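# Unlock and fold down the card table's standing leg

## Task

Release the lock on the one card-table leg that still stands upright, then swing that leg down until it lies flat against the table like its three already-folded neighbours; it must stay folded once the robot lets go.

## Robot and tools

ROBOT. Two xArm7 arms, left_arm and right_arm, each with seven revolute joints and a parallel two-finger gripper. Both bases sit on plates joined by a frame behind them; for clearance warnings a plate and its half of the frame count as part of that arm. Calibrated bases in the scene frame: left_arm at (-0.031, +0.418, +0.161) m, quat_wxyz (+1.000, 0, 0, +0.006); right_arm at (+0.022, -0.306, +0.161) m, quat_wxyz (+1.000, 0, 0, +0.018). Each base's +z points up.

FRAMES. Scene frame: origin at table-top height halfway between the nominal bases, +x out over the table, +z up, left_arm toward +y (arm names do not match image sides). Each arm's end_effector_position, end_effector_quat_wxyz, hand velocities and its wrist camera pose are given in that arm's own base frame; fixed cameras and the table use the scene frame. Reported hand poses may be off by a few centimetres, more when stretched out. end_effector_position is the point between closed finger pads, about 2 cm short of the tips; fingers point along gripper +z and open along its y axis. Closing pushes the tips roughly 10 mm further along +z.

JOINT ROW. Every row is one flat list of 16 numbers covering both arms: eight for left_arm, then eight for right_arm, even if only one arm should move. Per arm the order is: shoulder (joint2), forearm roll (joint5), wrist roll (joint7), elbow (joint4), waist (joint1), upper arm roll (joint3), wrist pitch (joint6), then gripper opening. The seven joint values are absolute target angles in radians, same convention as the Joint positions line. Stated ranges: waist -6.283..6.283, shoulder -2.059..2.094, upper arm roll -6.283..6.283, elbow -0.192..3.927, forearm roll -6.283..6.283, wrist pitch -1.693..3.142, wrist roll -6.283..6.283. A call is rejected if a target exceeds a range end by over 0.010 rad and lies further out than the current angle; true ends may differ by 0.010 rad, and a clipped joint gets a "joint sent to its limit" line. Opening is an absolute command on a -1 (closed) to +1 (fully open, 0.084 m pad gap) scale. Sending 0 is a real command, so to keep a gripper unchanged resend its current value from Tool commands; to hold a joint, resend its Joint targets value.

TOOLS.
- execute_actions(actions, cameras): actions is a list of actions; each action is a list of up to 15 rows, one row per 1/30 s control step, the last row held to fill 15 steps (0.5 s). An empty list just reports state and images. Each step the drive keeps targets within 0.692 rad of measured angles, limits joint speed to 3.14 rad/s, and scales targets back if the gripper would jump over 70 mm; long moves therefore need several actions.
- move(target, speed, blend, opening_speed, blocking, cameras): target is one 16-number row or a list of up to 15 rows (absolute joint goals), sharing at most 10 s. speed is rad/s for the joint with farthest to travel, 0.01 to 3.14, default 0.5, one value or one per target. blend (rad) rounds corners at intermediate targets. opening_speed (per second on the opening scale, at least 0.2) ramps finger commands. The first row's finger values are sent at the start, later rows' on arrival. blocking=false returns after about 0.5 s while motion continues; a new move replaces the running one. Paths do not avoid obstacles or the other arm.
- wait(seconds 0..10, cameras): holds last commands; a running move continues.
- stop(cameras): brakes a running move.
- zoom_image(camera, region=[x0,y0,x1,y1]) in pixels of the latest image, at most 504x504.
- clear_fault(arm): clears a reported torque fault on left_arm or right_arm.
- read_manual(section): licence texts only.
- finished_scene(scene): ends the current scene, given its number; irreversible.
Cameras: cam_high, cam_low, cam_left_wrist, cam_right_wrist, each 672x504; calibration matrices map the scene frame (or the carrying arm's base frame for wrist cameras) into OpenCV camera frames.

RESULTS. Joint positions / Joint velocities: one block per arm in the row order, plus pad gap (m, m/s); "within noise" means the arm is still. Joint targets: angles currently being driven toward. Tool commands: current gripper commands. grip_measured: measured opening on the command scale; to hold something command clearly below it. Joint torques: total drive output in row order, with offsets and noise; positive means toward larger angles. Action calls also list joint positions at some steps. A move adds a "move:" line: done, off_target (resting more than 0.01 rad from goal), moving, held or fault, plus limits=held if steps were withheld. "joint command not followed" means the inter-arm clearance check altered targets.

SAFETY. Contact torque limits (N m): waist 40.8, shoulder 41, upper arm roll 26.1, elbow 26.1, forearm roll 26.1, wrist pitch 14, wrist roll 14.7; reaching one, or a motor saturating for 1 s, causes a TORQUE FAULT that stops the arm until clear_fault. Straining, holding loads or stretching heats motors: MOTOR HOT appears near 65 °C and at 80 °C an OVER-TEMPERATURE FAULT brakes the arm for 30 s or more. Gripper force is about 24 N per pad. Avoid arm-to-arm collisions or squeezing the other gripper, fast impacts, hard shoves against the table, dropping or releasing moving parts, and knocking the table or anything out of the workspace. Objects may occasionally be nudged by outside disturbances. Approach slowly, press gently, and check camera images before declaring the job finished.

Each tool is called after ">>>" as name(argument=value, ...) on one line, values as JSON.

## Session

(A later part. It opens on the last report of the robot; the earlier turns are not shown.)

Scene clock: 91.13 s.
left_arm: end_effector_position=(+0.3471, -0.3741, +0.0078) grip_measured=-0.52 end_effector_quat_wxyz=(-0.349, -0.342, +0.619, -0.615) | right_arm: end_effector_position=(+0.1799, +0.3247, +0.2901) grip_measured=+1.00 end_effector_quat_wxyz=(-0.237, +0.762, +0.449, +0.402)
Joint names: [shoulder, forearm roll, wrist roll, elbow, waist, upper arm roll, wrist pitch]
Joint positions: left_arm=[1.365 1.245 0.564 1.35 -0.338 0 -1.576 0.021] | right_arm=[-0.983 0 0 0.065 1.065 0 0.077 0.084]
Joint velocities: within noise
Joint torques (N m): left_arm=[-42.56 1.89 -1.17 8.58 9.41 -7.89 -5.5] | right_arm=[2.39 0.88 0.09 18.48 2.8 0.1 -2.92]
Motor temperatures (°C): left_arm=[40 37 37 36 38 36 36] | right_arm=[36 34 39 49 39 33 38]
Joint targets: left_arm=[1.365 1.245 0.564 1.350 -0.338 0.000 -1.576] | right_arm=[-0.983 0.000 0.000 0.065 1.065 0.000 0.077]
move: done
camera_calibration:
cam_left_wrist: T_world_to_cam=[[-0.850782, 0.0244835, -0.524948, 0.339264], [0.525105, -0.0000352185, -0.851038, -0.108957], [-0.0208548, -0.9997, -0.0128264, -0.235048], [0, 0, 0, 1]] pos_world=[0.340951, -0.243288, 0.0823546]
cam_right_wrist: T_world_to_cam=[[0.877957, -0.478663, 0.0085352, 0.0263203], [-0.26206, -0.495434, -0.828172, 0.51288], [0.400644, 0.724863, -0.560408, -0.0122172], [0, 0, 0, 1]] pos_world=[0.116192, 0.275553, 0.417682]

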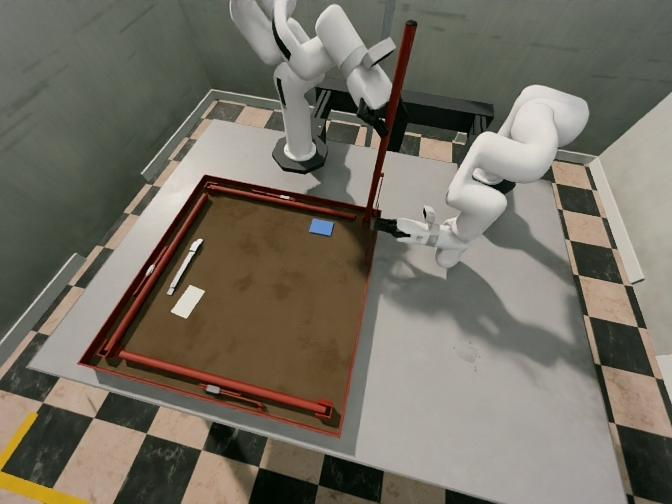

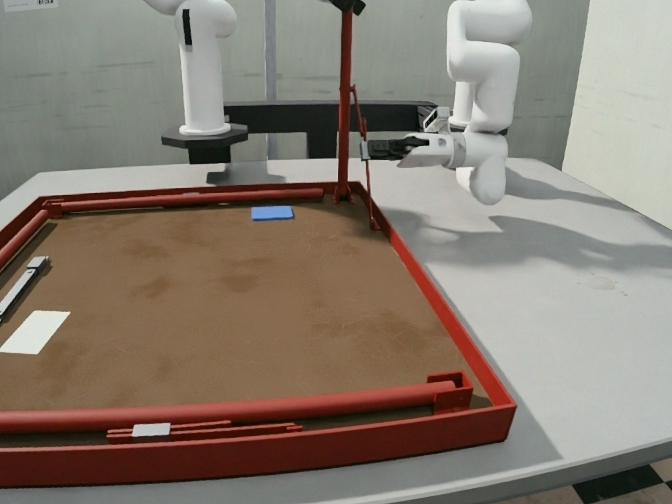

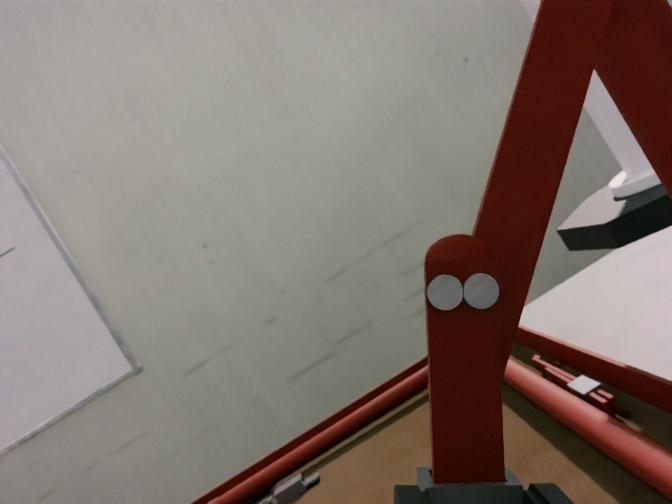

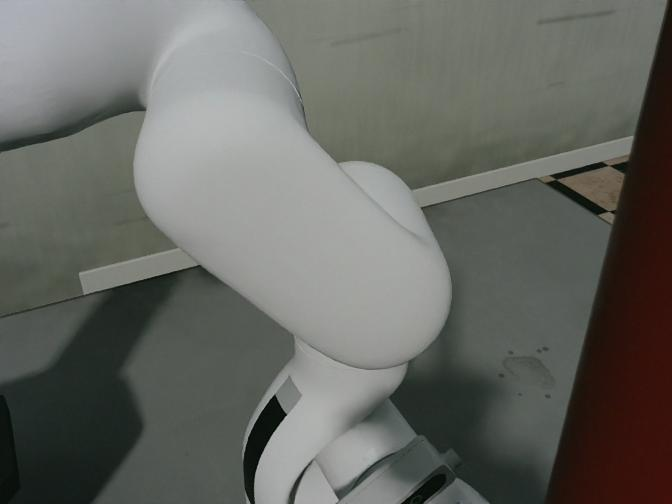

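>>> move(target=[[1.365,1.245,0.564,1.3502,-0.3377,0,-1.5756,-0.9,-0.983,0,0,0.065,1.036,0,0.077,1],[1.365,1.245,0.564,1.3502,-0.3377,0,-1.5756,-0.9,-0.983,0,0,0.065,1.036,0,0.077,-0.65],[1.365,1.245,0.564,1.3502,-0.3377,0,-1.5756,0.1,-0.983,0,0,0.065,1.036,0,0.077,-0.65]], opening_speed=0.8)

>>> move(target=[[1.310,1.510,0.80,1.0457,-0.075,0,-1.587,0.1,-0.983,0,0,0.065,1.036,0,0.077,-0.65],[1.2,1.510,0.80,1.0457,0.3,0,-1.587,0.1,-0.983,0,0,0.065,1.036,0,0.077,-0.65]], speed=0.6)

Scene clock: 100.47 s.
left_arm: end_effector_position=(+0.3471, -0.3741, +0.0079) grip_measured=+0.09 end_effector_quat_wxyz=(-0.349, -0.342, +0.619, -0.615) | right_arm: end_effector_position=(+0.1892, +0.3194, +0.2901) grip_measured=-0.49 end_effector_quat_wxyz=(-0.231, +0.768, +0.438, +0.405)
Joint names: [shoulder, forearm roll, wrist roll, elbow, waist, upper arm roll, wrist pitch]
Joint positions: left_arm=[1.365 1.245 0.564 1.35 -0.338 0 -1.576 0.048] | right_arm=[-0.983 0 0 0.065 1.036 0 0.077 0.023]
Joint velocities: within noise
Joint torques (N m): left_arm=[-36.36 -1.37 -0.48 6.68 6.36 -2.13 -1] | right_arm=[0.51 0.68 -0.22 21.55 1.07 1.27 -1.88]
Motor temperatures (°C): left_arm=[40 38 37 36 38 37 37] | right_arm=[36 34 39 48 39 33 39]
Joint targets: left_arm=[1.365 1.245 0.564 1.350 -0.338 0.000 -1.576] | right_arm=[-0.983 0.000 0.000 0.065 1.036 0.000 0.077]
move: done
camera_calibration:
cam_left_wrist: T_world_to_cam=[[-0.850893, 0.0246029, -0.524762, 0.339318], [0.524916, -0.000219851, -0.851154, -0.108928], [-0.0210562, -0.999697, -0.0127274, -0.235087], [0, 0, 0, 1]] pos_world=[0.340952, -0.243388, 0.0823545]
cam_right_wrist: T_world_to_cam=[[0.863705, -0.503927, 0.00841834, 0.0263207], [-0.2764, -0.487571, -0.828177, 0.512884], [0.421445, 0.712974, -0.560404, -0.0122318], [0, 0, 0, 1]] pos_world=[0.124183, 0.272052, 0.417682]

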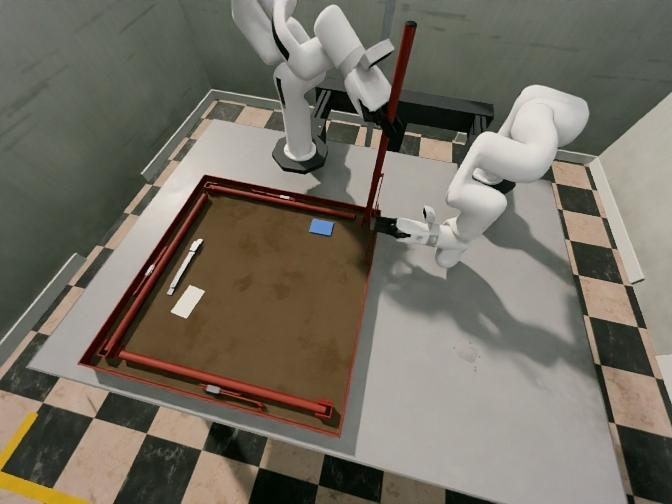

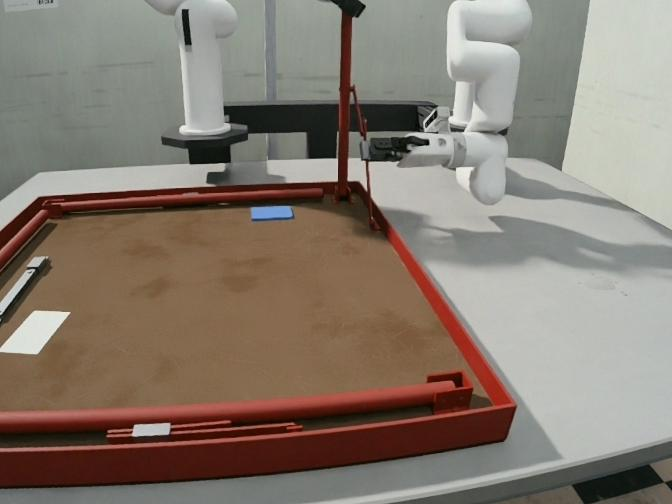

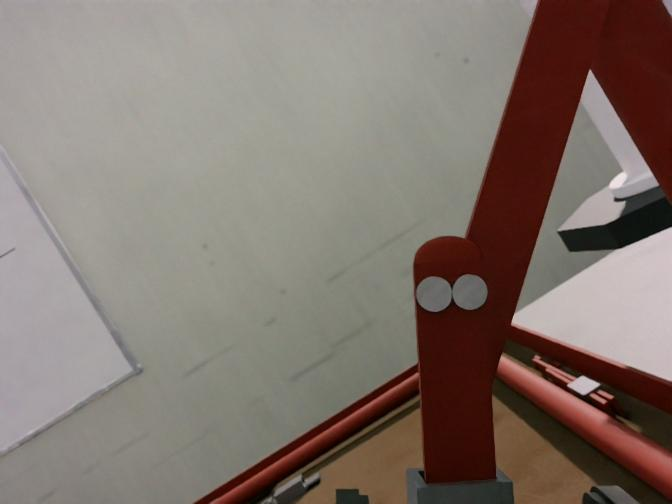

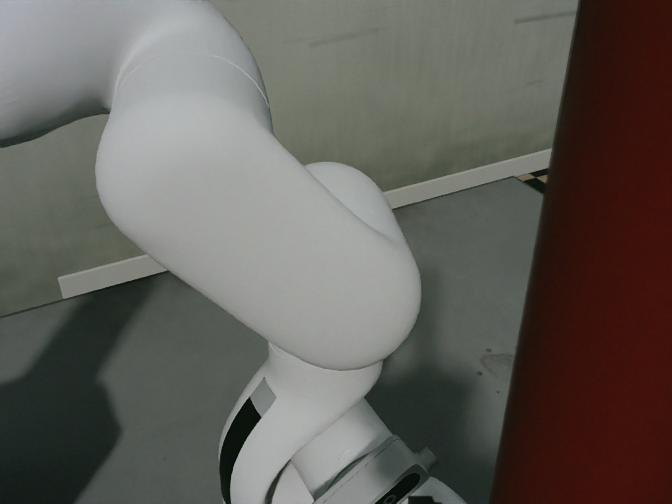

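Scene clock: 102.47 s.
left_arm: end_effector_position=(+0.4018, -0.1372, +0.0507) grip_measured=+0.09 end_effector_quat_wxyz=(+0.197, +0.423, -0.564, +0.682) | right_arm: end_effector_position=(+0.1892, +0.3194, +0.2901) grip_measured=-0.49 end_effector_quat_wxyz=(-0.231, +0.768, +0.438, +0.405)
Joint names: [shoulder, forearm roll, wrist roll, elbow, waist, upper arm roll, wrist pitch]
Joint positions: left_arm=[1.2 1.51 0.8 1.046 0.3 0 -1.587 0.048] | right_arm=[-0.983 0 0 0.065 1.036 0 0.077 0.023]
Joint velocities: within noise
Joint torques (N m): left_arm=[-33.42 1.58 1.97 0.49 10.22 -2.93 -3.31] | right_arm=[0.05 0.65 -0.26 21.85 0.76 1.18 -1.53]
Motor temperatures (°C): left_arm=[40 38 37 36 38 37 37] | right_arm=[36 34 39 48 39 33 39]
Joint targets: left_arm=[1.200 1.510 0.800 1.046 0.300 0.000 -1.587] | right_arm=[-0.983 0.000 0.000 0.065 1.036 0.000 0.077]
move: done
camera_calibration:
cam_left_wrist: T_world_to_cam=[[-0.748865, -0.272812, -0.603966, 0.324776], [0.564466, 0.214944, -0.79698, -0.0903164], [0.347244, -0.937749, -0.00697151, -0.136244], [0, 0, 0, 1]] pos_world=[0.341504, -0.0197472, 0.123223]
cam_right_wrist: T_world_to_cam=[[0.863729, -0.503885, 0.00849033, 0.026276], [-0.276326, -0.487615, -0.828176, 0.512886], [0.421446, 0.712974, -0.560403, -0.0122321], [0, 0, 0, 1]] pos_world=[0.124183, 0.272052, 0.417682]

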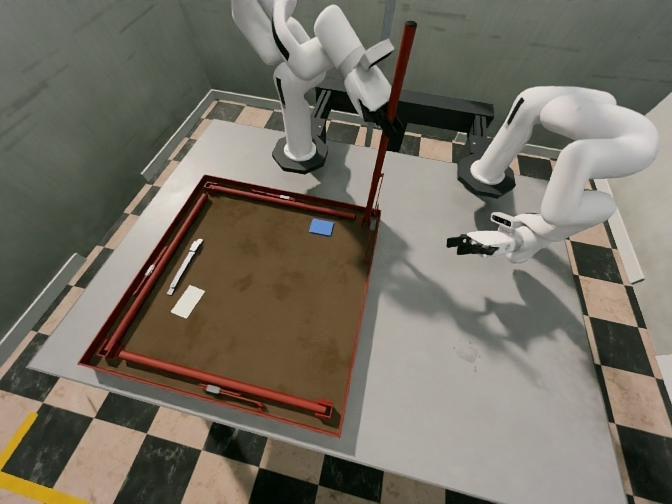

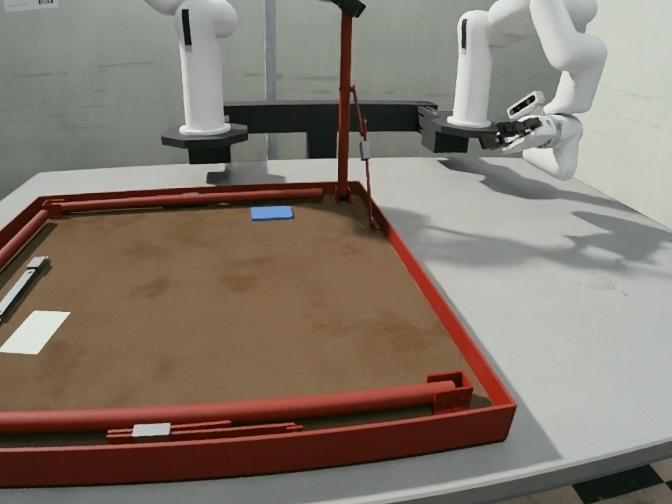

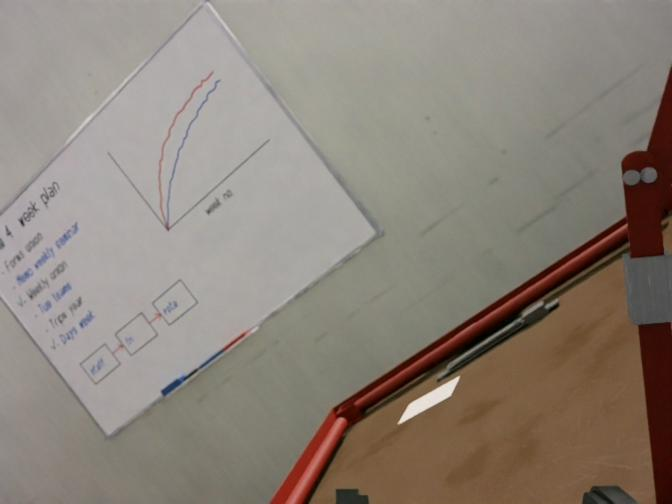

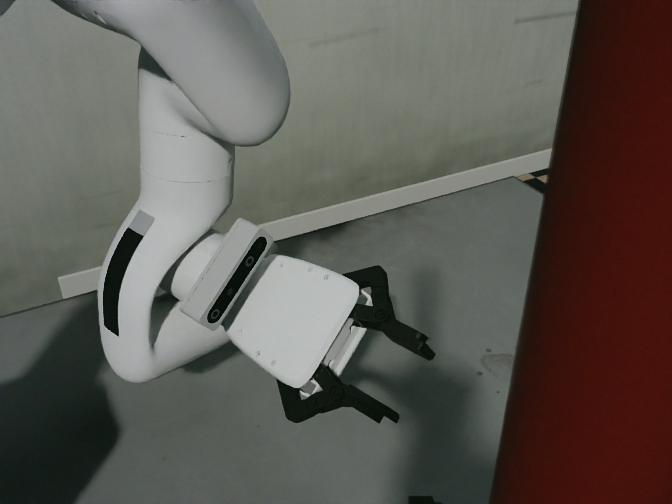

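>>> move(target=[1.2,1.510,0.80,1.0457,0.3,0,-1.587,0.1,-0.473,0,0.264,0.283,0.787,0,-0.165,-0.6], speed=0.15)

Scene clock: 117.73 s.
left_arm: end_effector_position=(+0.4019, -0.1371, +0.0507) grip_measured=+0.09 end_effector_quat_wxyz=(+0.197, +0.423, -0.564, +0.682) | right_arm: end_effector_position=(+0.3182, +0.3193, +0.2641) grip_measured=-0.49 end_effector_quat_wxyz=(-0.223, +0.865, +0.232, +0.384)
Joint names: [shoulder, forearm roll, wrist roll, elbow, waist, upper arm roll, wrist pitch]
Joint positions: left_arm=[1.2 1.51 0.8 1.046 0.3 0 -1.587 0.048] | right_arm=[-0.473 0 0.264 0.283 0.787 0 -0.165 0.023]
Joint velocities: within noise
Joint torques (N m): left_arm=[-31.2 0.27 1.32 2.67 8.43 -5.61 -1.74] | right_arm=[8.23 0.11 1.34 -4.57 -3.53 -0.62 3.51]
Motor temperatures (°C): left_arm=[40 37 37 35 38 37 37] | right_arm=[36 34 39 48 39 33 39]
Joint targets: left_arm=[1.200 1.510 0.800 1.046 0.300 0.000 -1.587] | right_arm=[-0.473 0.000 0.264 0.283 0.787 0.000 -0.165]
move: done
camera_calibration:
cam_left_wrist: T_world_to_cam=[[-0.748749, -0.272928, -0.604057, 0.324745], [0.564512, 0.215082, -0.79691, -0.0903379], [0.347421, -0.937683, -0.00697087, -0.136303], [0, 0, 0, 1]] pos_world=[0.341504, -0.0197473, 0.123223]
cam_right_wrist: T_world_to_cam=[[0.579256, -0.790276, -0.199817, 0.152078], [-0.587991, -0.235313, -0.773883, 0.531212], [0.564562, 0.565767, -0.600981, -0.0689307], [0, 0, 0, 1]] pos_world=[0.263171, 0.284183, 0.400058]

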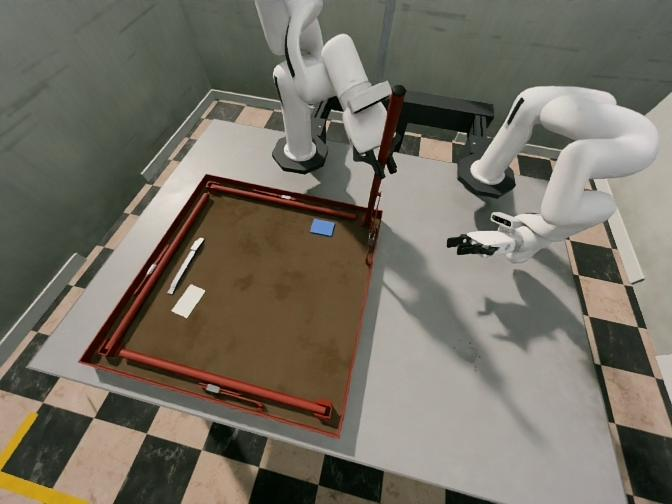

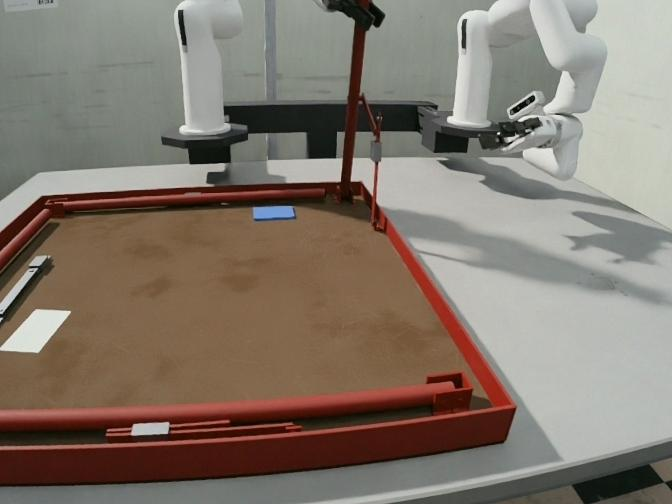

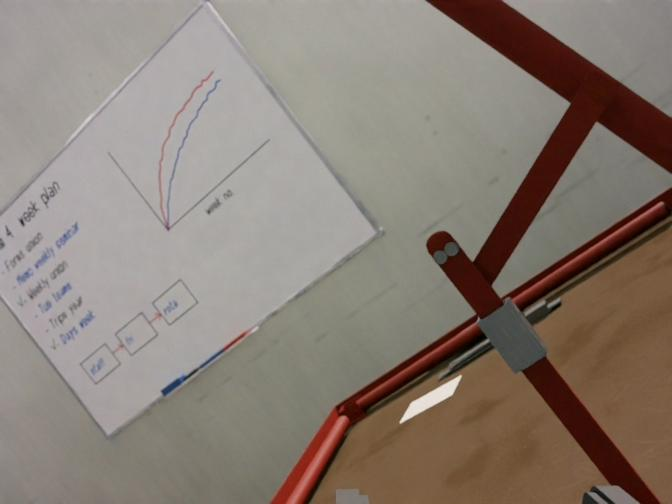

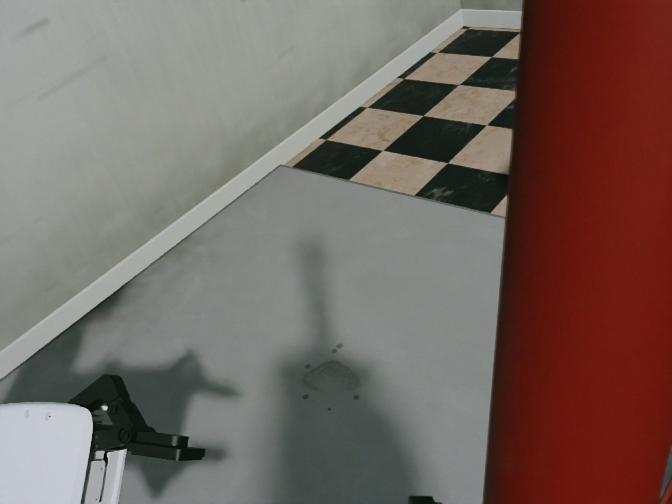

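>>> move(target=[[1.2,1.510,0.80,1.0457,0.3,0,-1.587,0.1,0.0225,0,0.389,0.587,0.625,0,-0.2565,-0.6],[1.2,1.510,0.80,1.0457,0.3,0,-1.587,0.1,0.4754,0,0.462,0.911,0.537,0,-0.285,-0.6]], speed=0.2, blend=0.08, cameras=["cam_low"])

>>> move(target=[[1.2,1.510,0.80,1.0457,0.3,0,-1.587,0.1,0.881,0,0.521,1.268,0.498,0,-0.184,-0.6],[1.2,1.510,0.80,1.0457,0.3,0,-1.587,0.1,1.045,0,0.54,1.376,0.498,0,-0.240,-0.6]], speed=[0.14,0.07])

>>> zoom_image(camera="cam_low", region=[300, 150, 520, 400])

Scene clock: 128.03 s.
left_arm: end_effector_position=(+0.4019, -0.1371, +0.0507) grip_measured=+0.09 end_effector_quat_wxyz=(+0.197, +0.423, -0.564, +0.682) | right_arm: end_effector_position=(+0.5315, +0.3165, +0.0869) grip_measured=-0.62 end_effector_quat_wxyz=(-0.169, +0.935, +0.035, +0.309)
Joint names: [shoulder, forearm roll, wrist roll, elbow, waist, upper arm roll, wrist pitch]
Joint positions: left_arm=[1.2 1.51 0.8 1.046 0.3 0 -1.587 0.048] | right_arm=[0.475 0 0.462 0.911 0.537 0 -0.285 0.017]
Joint velocities: within noise
Joint torques (N m): left_arm=[-28.56 -0.05 0.63 2.6 6.39 -5.71 -3.32] | right_arm=[-19.18 1.48 1.33 21.06 -1.96 0.8 -3.54]
Motor temperatures (°C): left_arm=[40 37 37 35 38 37 37] | right_arm=[36 34 39 46 39 34 39]
Joint targets: left_arm=[1.200 1.510 0.800 1.046 0.300 0.000 -1.587] | right_arm=[0.475 0.000 0.462 0.911 0.537 0.000 -0.285]
move: done
Images, in order (width x height): cam_low 672x504.

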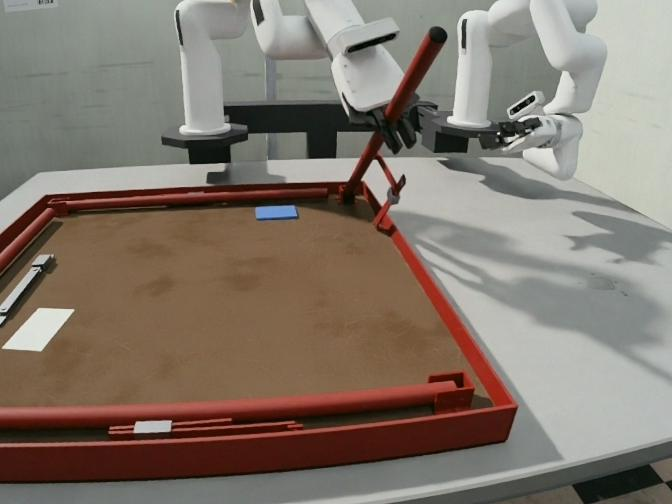

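Scene clock: 133.77 s.
left_arm: end_effector_position=(+0.4019, -0.1371, +0.0507) grip_measured=+0.09 end_effector_quat_wxyz=(+0.197, +0.423, -0.564, +0.682) | right_arm: end_effector_position=(+0.5836, +0.3173, -0.1005) grip_measured=-0.31 end_effector_quat_wxyz=(-0.140, +0.959, -0.020, +0.245)
Joint names: [shoulder, forearm roll, wrist roll, elbow, waist, upper arm roll, wrist pitch]
Joint positions: left_arm=[1.2 1.51 0.8 1.046 0.3 0 -1.587 0.048] | right_arm=[1.045 0 0.54 1.376 0.498 0 -0.24 0.031]
Joint velocities: within noise
Joint torques (N m): left_arm=[-26.77 -0.02 0.04 2.5 4.99 -5.54 -4.22] | right_arm=[-15.1 0.32 0.79 5.5 -2.67 -3.15 -0.48]
Motor temperatures (°C): left_arm=[40 37 37 35 38 37 37] | right_arm=[36 34 39 46 39 34 39]
Joint targets: left_arm=[1.200 1.510 0.800 1.046 0.300 0.000 -1.587] | right_arm=[1.045 0.000 0.540 1.376 0.498 0.000 -0.240]
move: done
camera_calibration:
cam_left_wrist: T_world_to_cam=[[-0.748749, -0.272928, -0.604057, 0.324745], [0.564512, 0.215082, -0.79691, -0.0903379], [0.347421, -0.937683, -0.00697087, -0.136303], [0, 0, 0, 1]] pos_world=[0.341504, -0.0197473, 0.123223]
cam_right_wrist: T_world_to_cam=[[0.0394469, -0.961079, -0.273443, 0.285637], [-0.876785, 0.0979631, -0.470799, 0.497886], [0.479262, 0.258322, -0.838795, -0.3132], [0, 0, 0, 1]] pos_world=[0.575376, 0.306652, 0.0497986]

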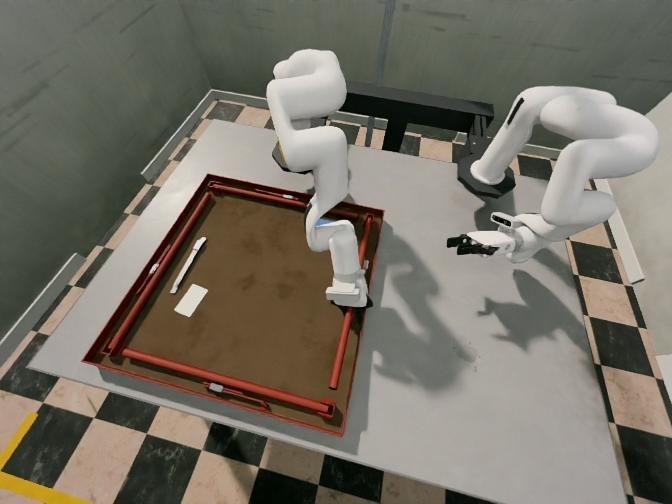

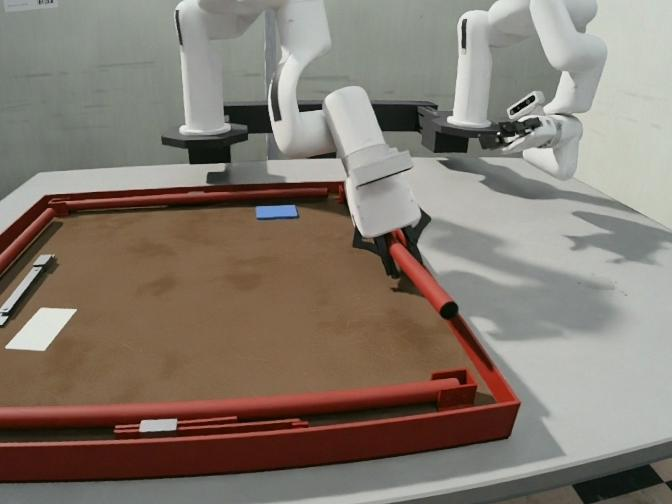

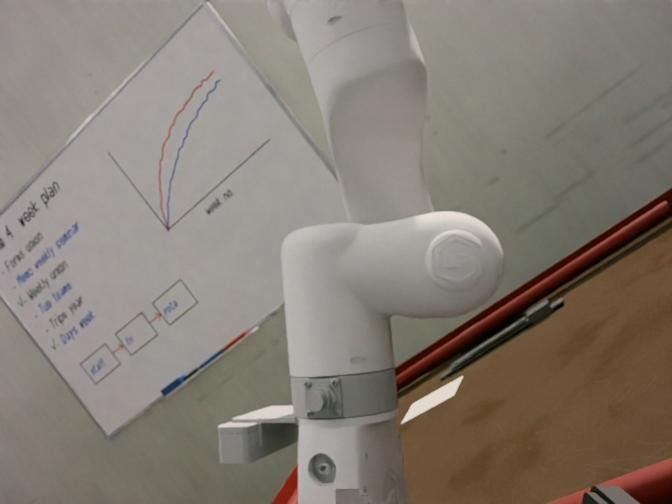

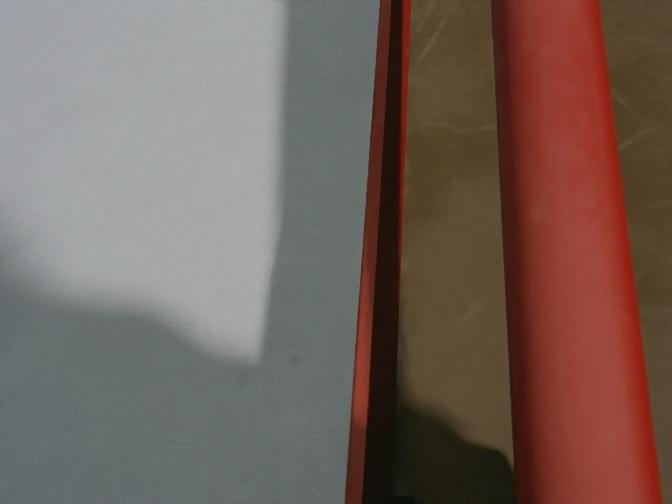

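Scaled by 2.016 from the camera's 672x504 image, which has a finer 960x720 frame.

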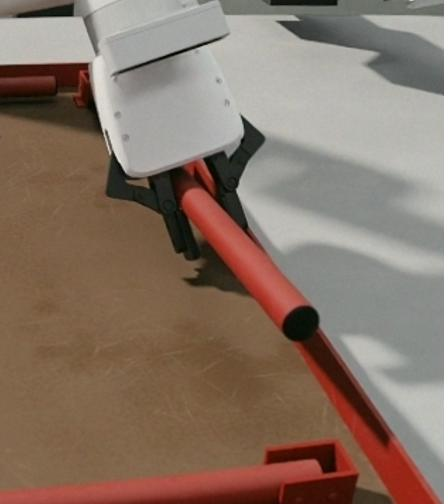

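>>> move(target=[1.2,1.510,0.80,1.0457,0.3,0,-1.587,0.1,1.045,0,0.54,1.376,0.498,0,-0.240,-0.1], opening_speed=0.2)

>>> zoom_image(camera="cam_low", region=[300, 150, 520, 400])

Scene clock: 140.33 s.
left_arm: end_effector_position=(+0.4019, -0.1371, +0.0507) grip_measured=+0.09 end_effector_quat_wxyz=(+0.197, +0.423, -0.564, +0.682) | right_arm: end_effector_position=(+0.5835, +0.3172, -0.1007) grip_measured=-0.11 end_effector_quat_wxyz=(-0.140, +0.959, -0.020, +0.244)
Joint names: [shoulder, forearm roll, wrist roll, elbow, waist, upper arm roll, wrist pitch]
Joint positions: left_arm=[1.2 1.51 0.8 1.046 0.3 0 -1.587 0.048] | right_arm=[1.045 0 0.54 1.376 0.498 0 -0.24 0.039]
Joint velocities: within noise
Joint torques (N m): left_arm=[-25 -0.09 -0.49 2.66 3.5 -5.72 -4.08] | right_arm=[-31.36 1.32 0.81 20.4 -0.48 2.51 -2.96]
Motor temperatures (°C): left_arm=[40 37 37 35 38 37 37] | right_arm=[37 34 39 44 39 34 39]
Joint targets: left_arm=[1.200 1.510 0.800 1.046 0.300 0.000 -1.587] | right_arm=[1.045 0.000 0.540 1.376 0.498 0.000 -0.240]
move: done
camera_calibration:
cam_left_wrist: T_world_to_cam=[[-0.748749, -0.272928, -0.604057, 0.324745], [0.564512, 0.215082, -0.79691, -0.0903379], [0.347421, -0.937683, -0.00697087, -0.136303], [0, 0, 0, 1]] pos_world=[0.341504, -0.0197473, 0.123223]
cam_right_wrist: T_world_to_cam=[[0.0392444, -0.961138, -0.273265, 0.285709], [-0.876973, 0.097948, -0.470451, 0.497888], [0.478934, 0.258108, -0.839048, -0.313099], [0, 0, 0, 1]] pos_world=[0.575376, 0.306652, 0.0496006]

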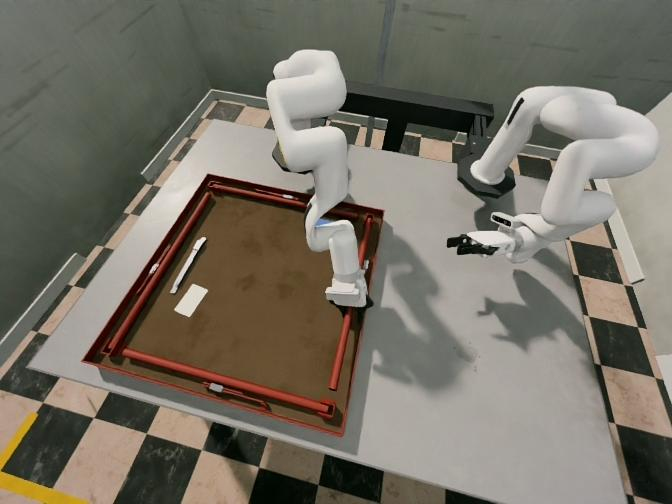

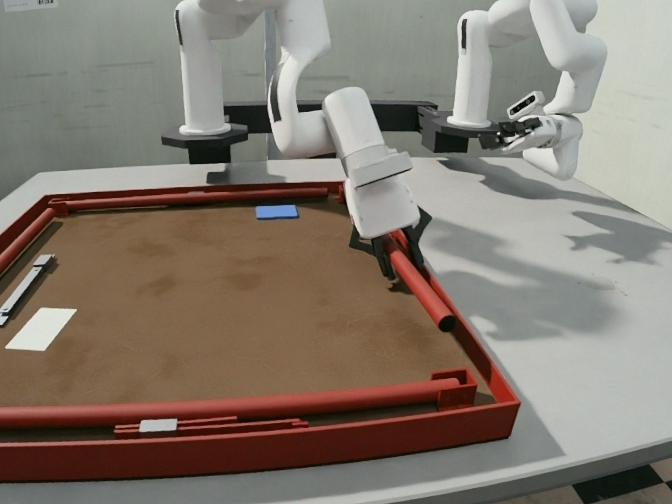

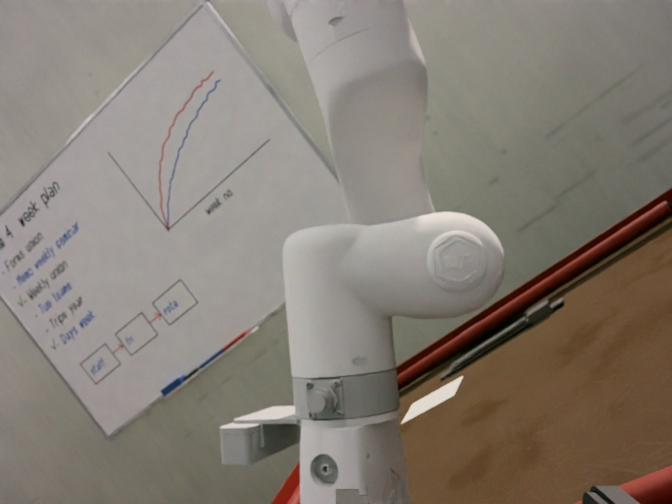

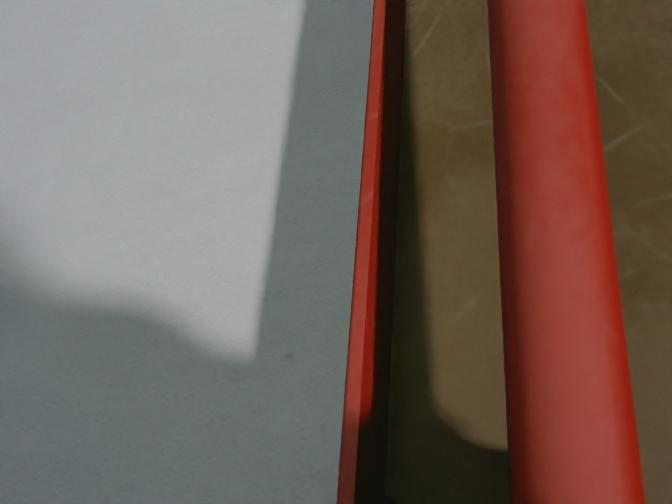

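Scaled by 2.016 from the camera's 672x504 image, which has a finer 960x720 frame.

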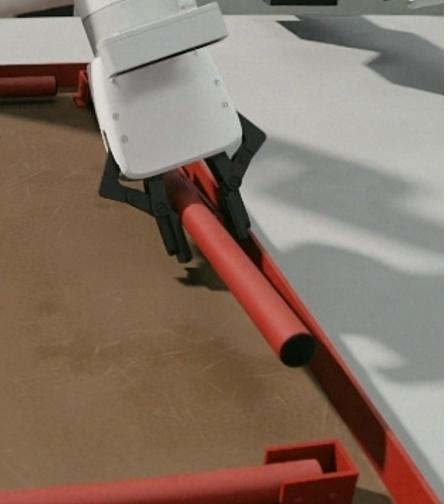

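>>> move(target=[1.2,1.510,0.80,1.0457,0.3,0,-1.587,0.1,1.045,0,0.54,1.376,0.498,0,-0.240,0.15], opening_speed=0.2)

>>> zoom_image(camera="cam_low", region=[300, 150, 520, 400])

Scene clock: 146.33 s.
left_arm: end_effector_position=(+0.4019, -0.1371, +0.0507) grip_measured=+0.09 end_effector_quat_wxyz=(+0.197, +0.423, -0.564, +0.682) | right_arm: end_effector_position=(+0.5836, +0.3171, -0.1006) grip_measured=+0.13 end_effector_quat_wxyz=(-0.140, +0.959, -0.020, +0.245)
Joint names: [shoulder, forearm roll, wrist roll, elbow, waist, upper arm roll, wrist pitch]
Joint positions: left_arm=[1.2 1.51 0.8 1.046 0.3 0 -1.587 0.048] | right_arm=[1.045 0 0.54 1.376 0.498 0 -0.24 0.05]
Joint velocities: within noise
Joint torques (N m): left_arm=[-23.5 -0.06 -0.9 2.61 2.68 -5.85 -4.09] | right_arm=[-31.38 -0.55 0.7 20.75 7.72 11.23 -3.5]
Motor temperatures (°C): left_arm=[40 37 37 35 38 37 37] | right_arm=[38 34 39 46 39 34 39]
Joint targets: left_arm=[1.200 1.510 0.800 1.046 0.300 0.000 -1.587] | right_arm=[1.045 0.000 0.540 1.376 0.498 0.000 -0.240]
move: done
camera_calibration:
cam_left_wrist: T_world_to_cam=[[-0.748749, -0.272928, -0.604057, 0.324745], [0.564512, 0.215082, -0.79691, -0.0903379], [0.347421, -0.937683, -0.00697087, -0.136303], [0, 0, 0, 1]] pos_world=[0.341504, -0.0197473, 0.123223]
cam_right_wrist: T_world_to_cam=[[0.0392345, -0.961122, -0.273322, 0.285613], [-0.876845, 0.0980534, -0.470668, 0.497889], [0.479169, 0.258128, -0.838908, -0.313271], [0, 0, 0, 1]] pos_world=[0.575476, 0.306553, 0.0495995]

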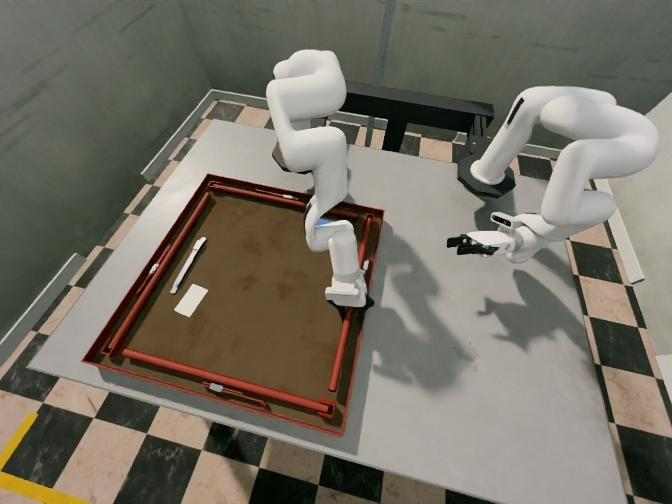

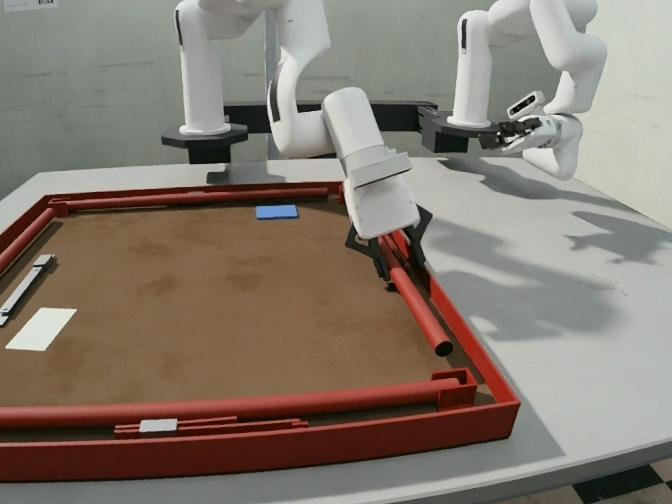

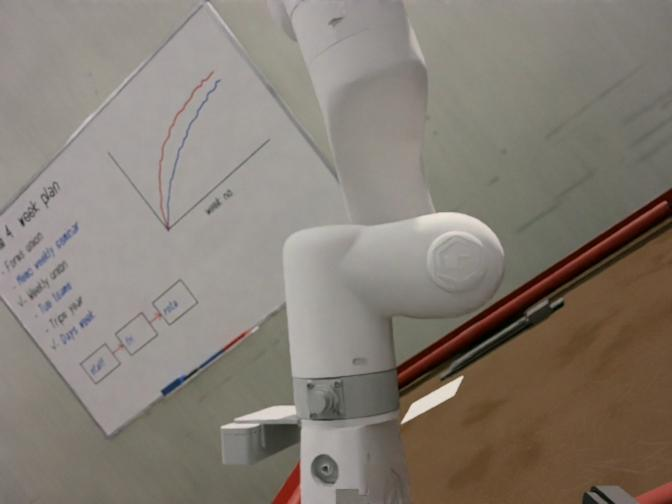

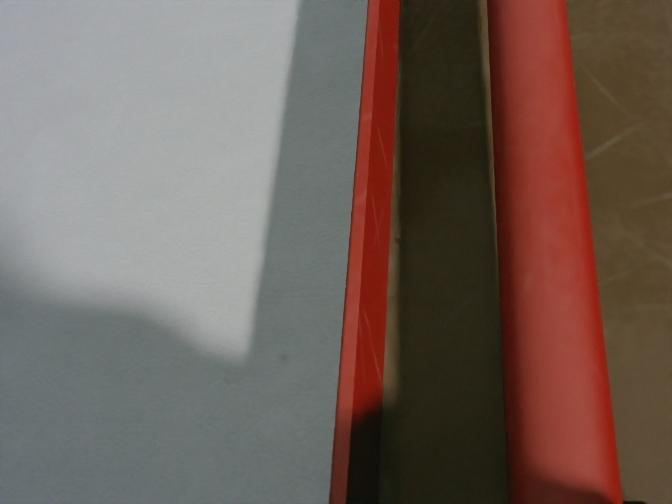

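Scaled by 2.016 from the camera's 672x504 image, which has a finer 960x720 frame.

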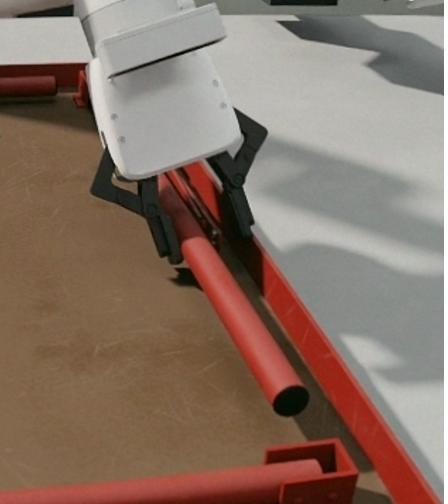

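>>> move(target=[[1.2,1.510,0.80,1.0457,0.3,0,-1.587,0.1,0.881,0,0.535,1.268,0.498,0,-0.184,0.15],[1.2,1.510,0.80,1.0457,0.3,0,-1.587,0.1,0.609,0,0.535,1.178,0.498,0,-0.002,0.15]], speed=0.25, blend=0.05)

>>> zoom_image(camera="cam_low", region=[300, 150, 520, 420])

Scene clock: 151.93 s.
left_arm: end_effector_position=(+0.4019, -0.1371, +0.0507) grip_measured=+0.09 end_effector_quat_wxyz=(+0.197, +0.423, -0.564, +0.682) | right_arm: end_effector_position=(+0.5802, +0.3154, +0.0599) grip_measured=+0.14 end_effector_quat_wxyz=(-0.139, +0.959, -0.018, +0.245)
Joint names: [shoulder, forearm roll, wrist roll, elbow, waist, upper arm roll, wrist pitch]
Joint positions: left_arm=[1.2 1.51 0.8 1.046 0.3 0 -1.587 0.048] | right_arm=[0.609 0 0.535 1.178 0.498 0 -0.002 0.05]
Joint velocities: within noise
Joint torques (N m): left_arm=[-22.72 -0.1 -1.35 2.61 0.92 -5.73 -3.97] | right_arm=[-29.56 0.23 -0.43 16.53 3.3 2.85 -1]
Motor temperatures (°C): left_arm=[39 37 37 35 38 37 37] | right_arm=[39 34 39 47 39 35 40]
Joint targets: left_arm=[1.200 1.510 0.800 1.046 0.300 0.000 -1.587] | right_arm=[0.609 0.000 0.535 1.178 0.498 0.000 -0.002]
move: done
camera_calibration:
cam_left_wrist: T_world_to_cam=[[-0.748749, -0.272928, -0.604057, 0.324745], [0.564512, 0.215082, -0.79691, -0.0903379], [0.347421, -0.937683, -0.00697087, -0.136303], [0, 0, 0, 1]] pos_world=[0.341504, -0.0197473, 0.123223]
cam_right_wrist: T_world_to_cam=[[0.04391, -0.961555, -0.271079, 0.325275], [-0.876629, 0.0930563, -0.472083, 0.57208], [0.479159, 0.258365, -0.838841, -0.176489], [0, 0, 0, 1]] pos_world=[0.571785, 0.305132, 0.210198]

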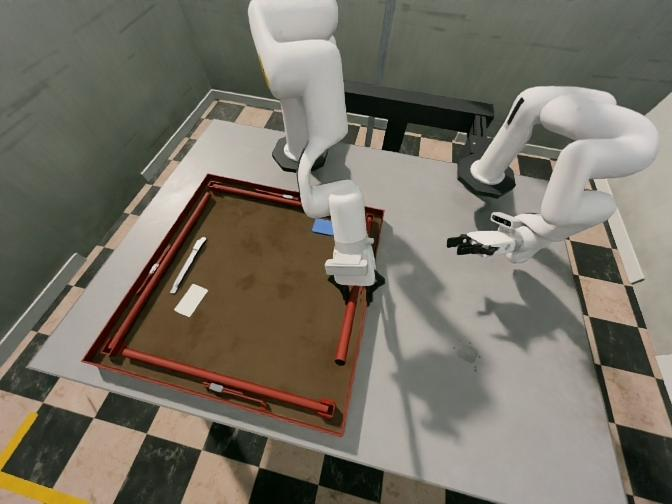

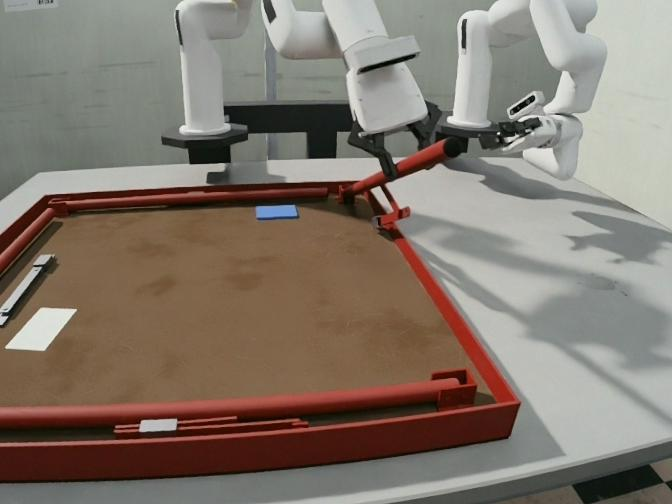

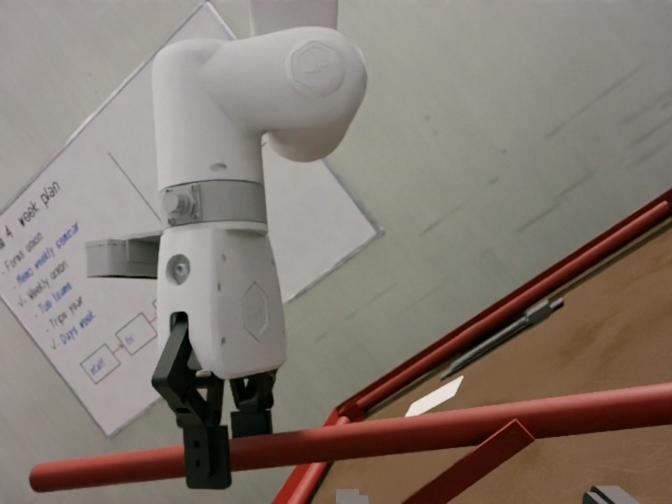

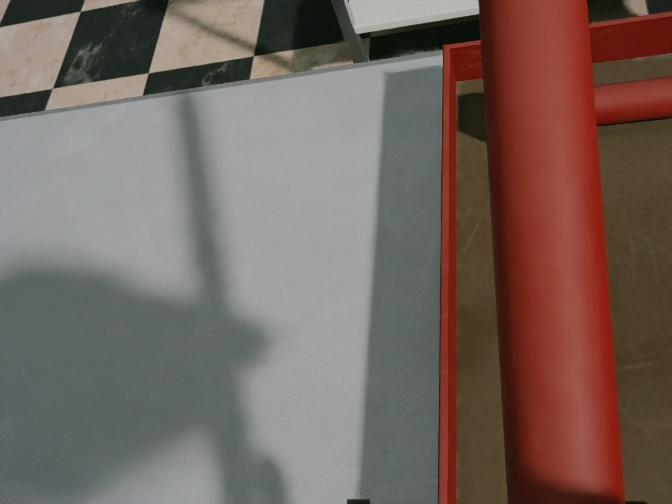

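Scaled by 1.867 from the camera's 672x504 image, which has a finer 960x720 frame.

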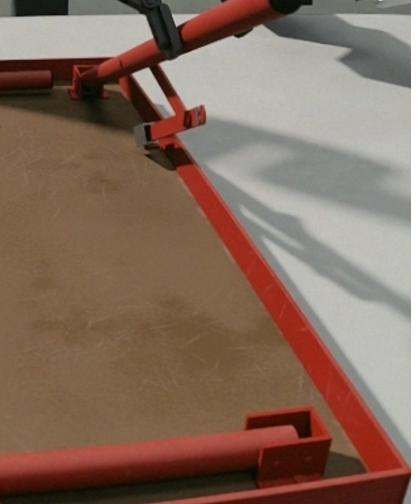

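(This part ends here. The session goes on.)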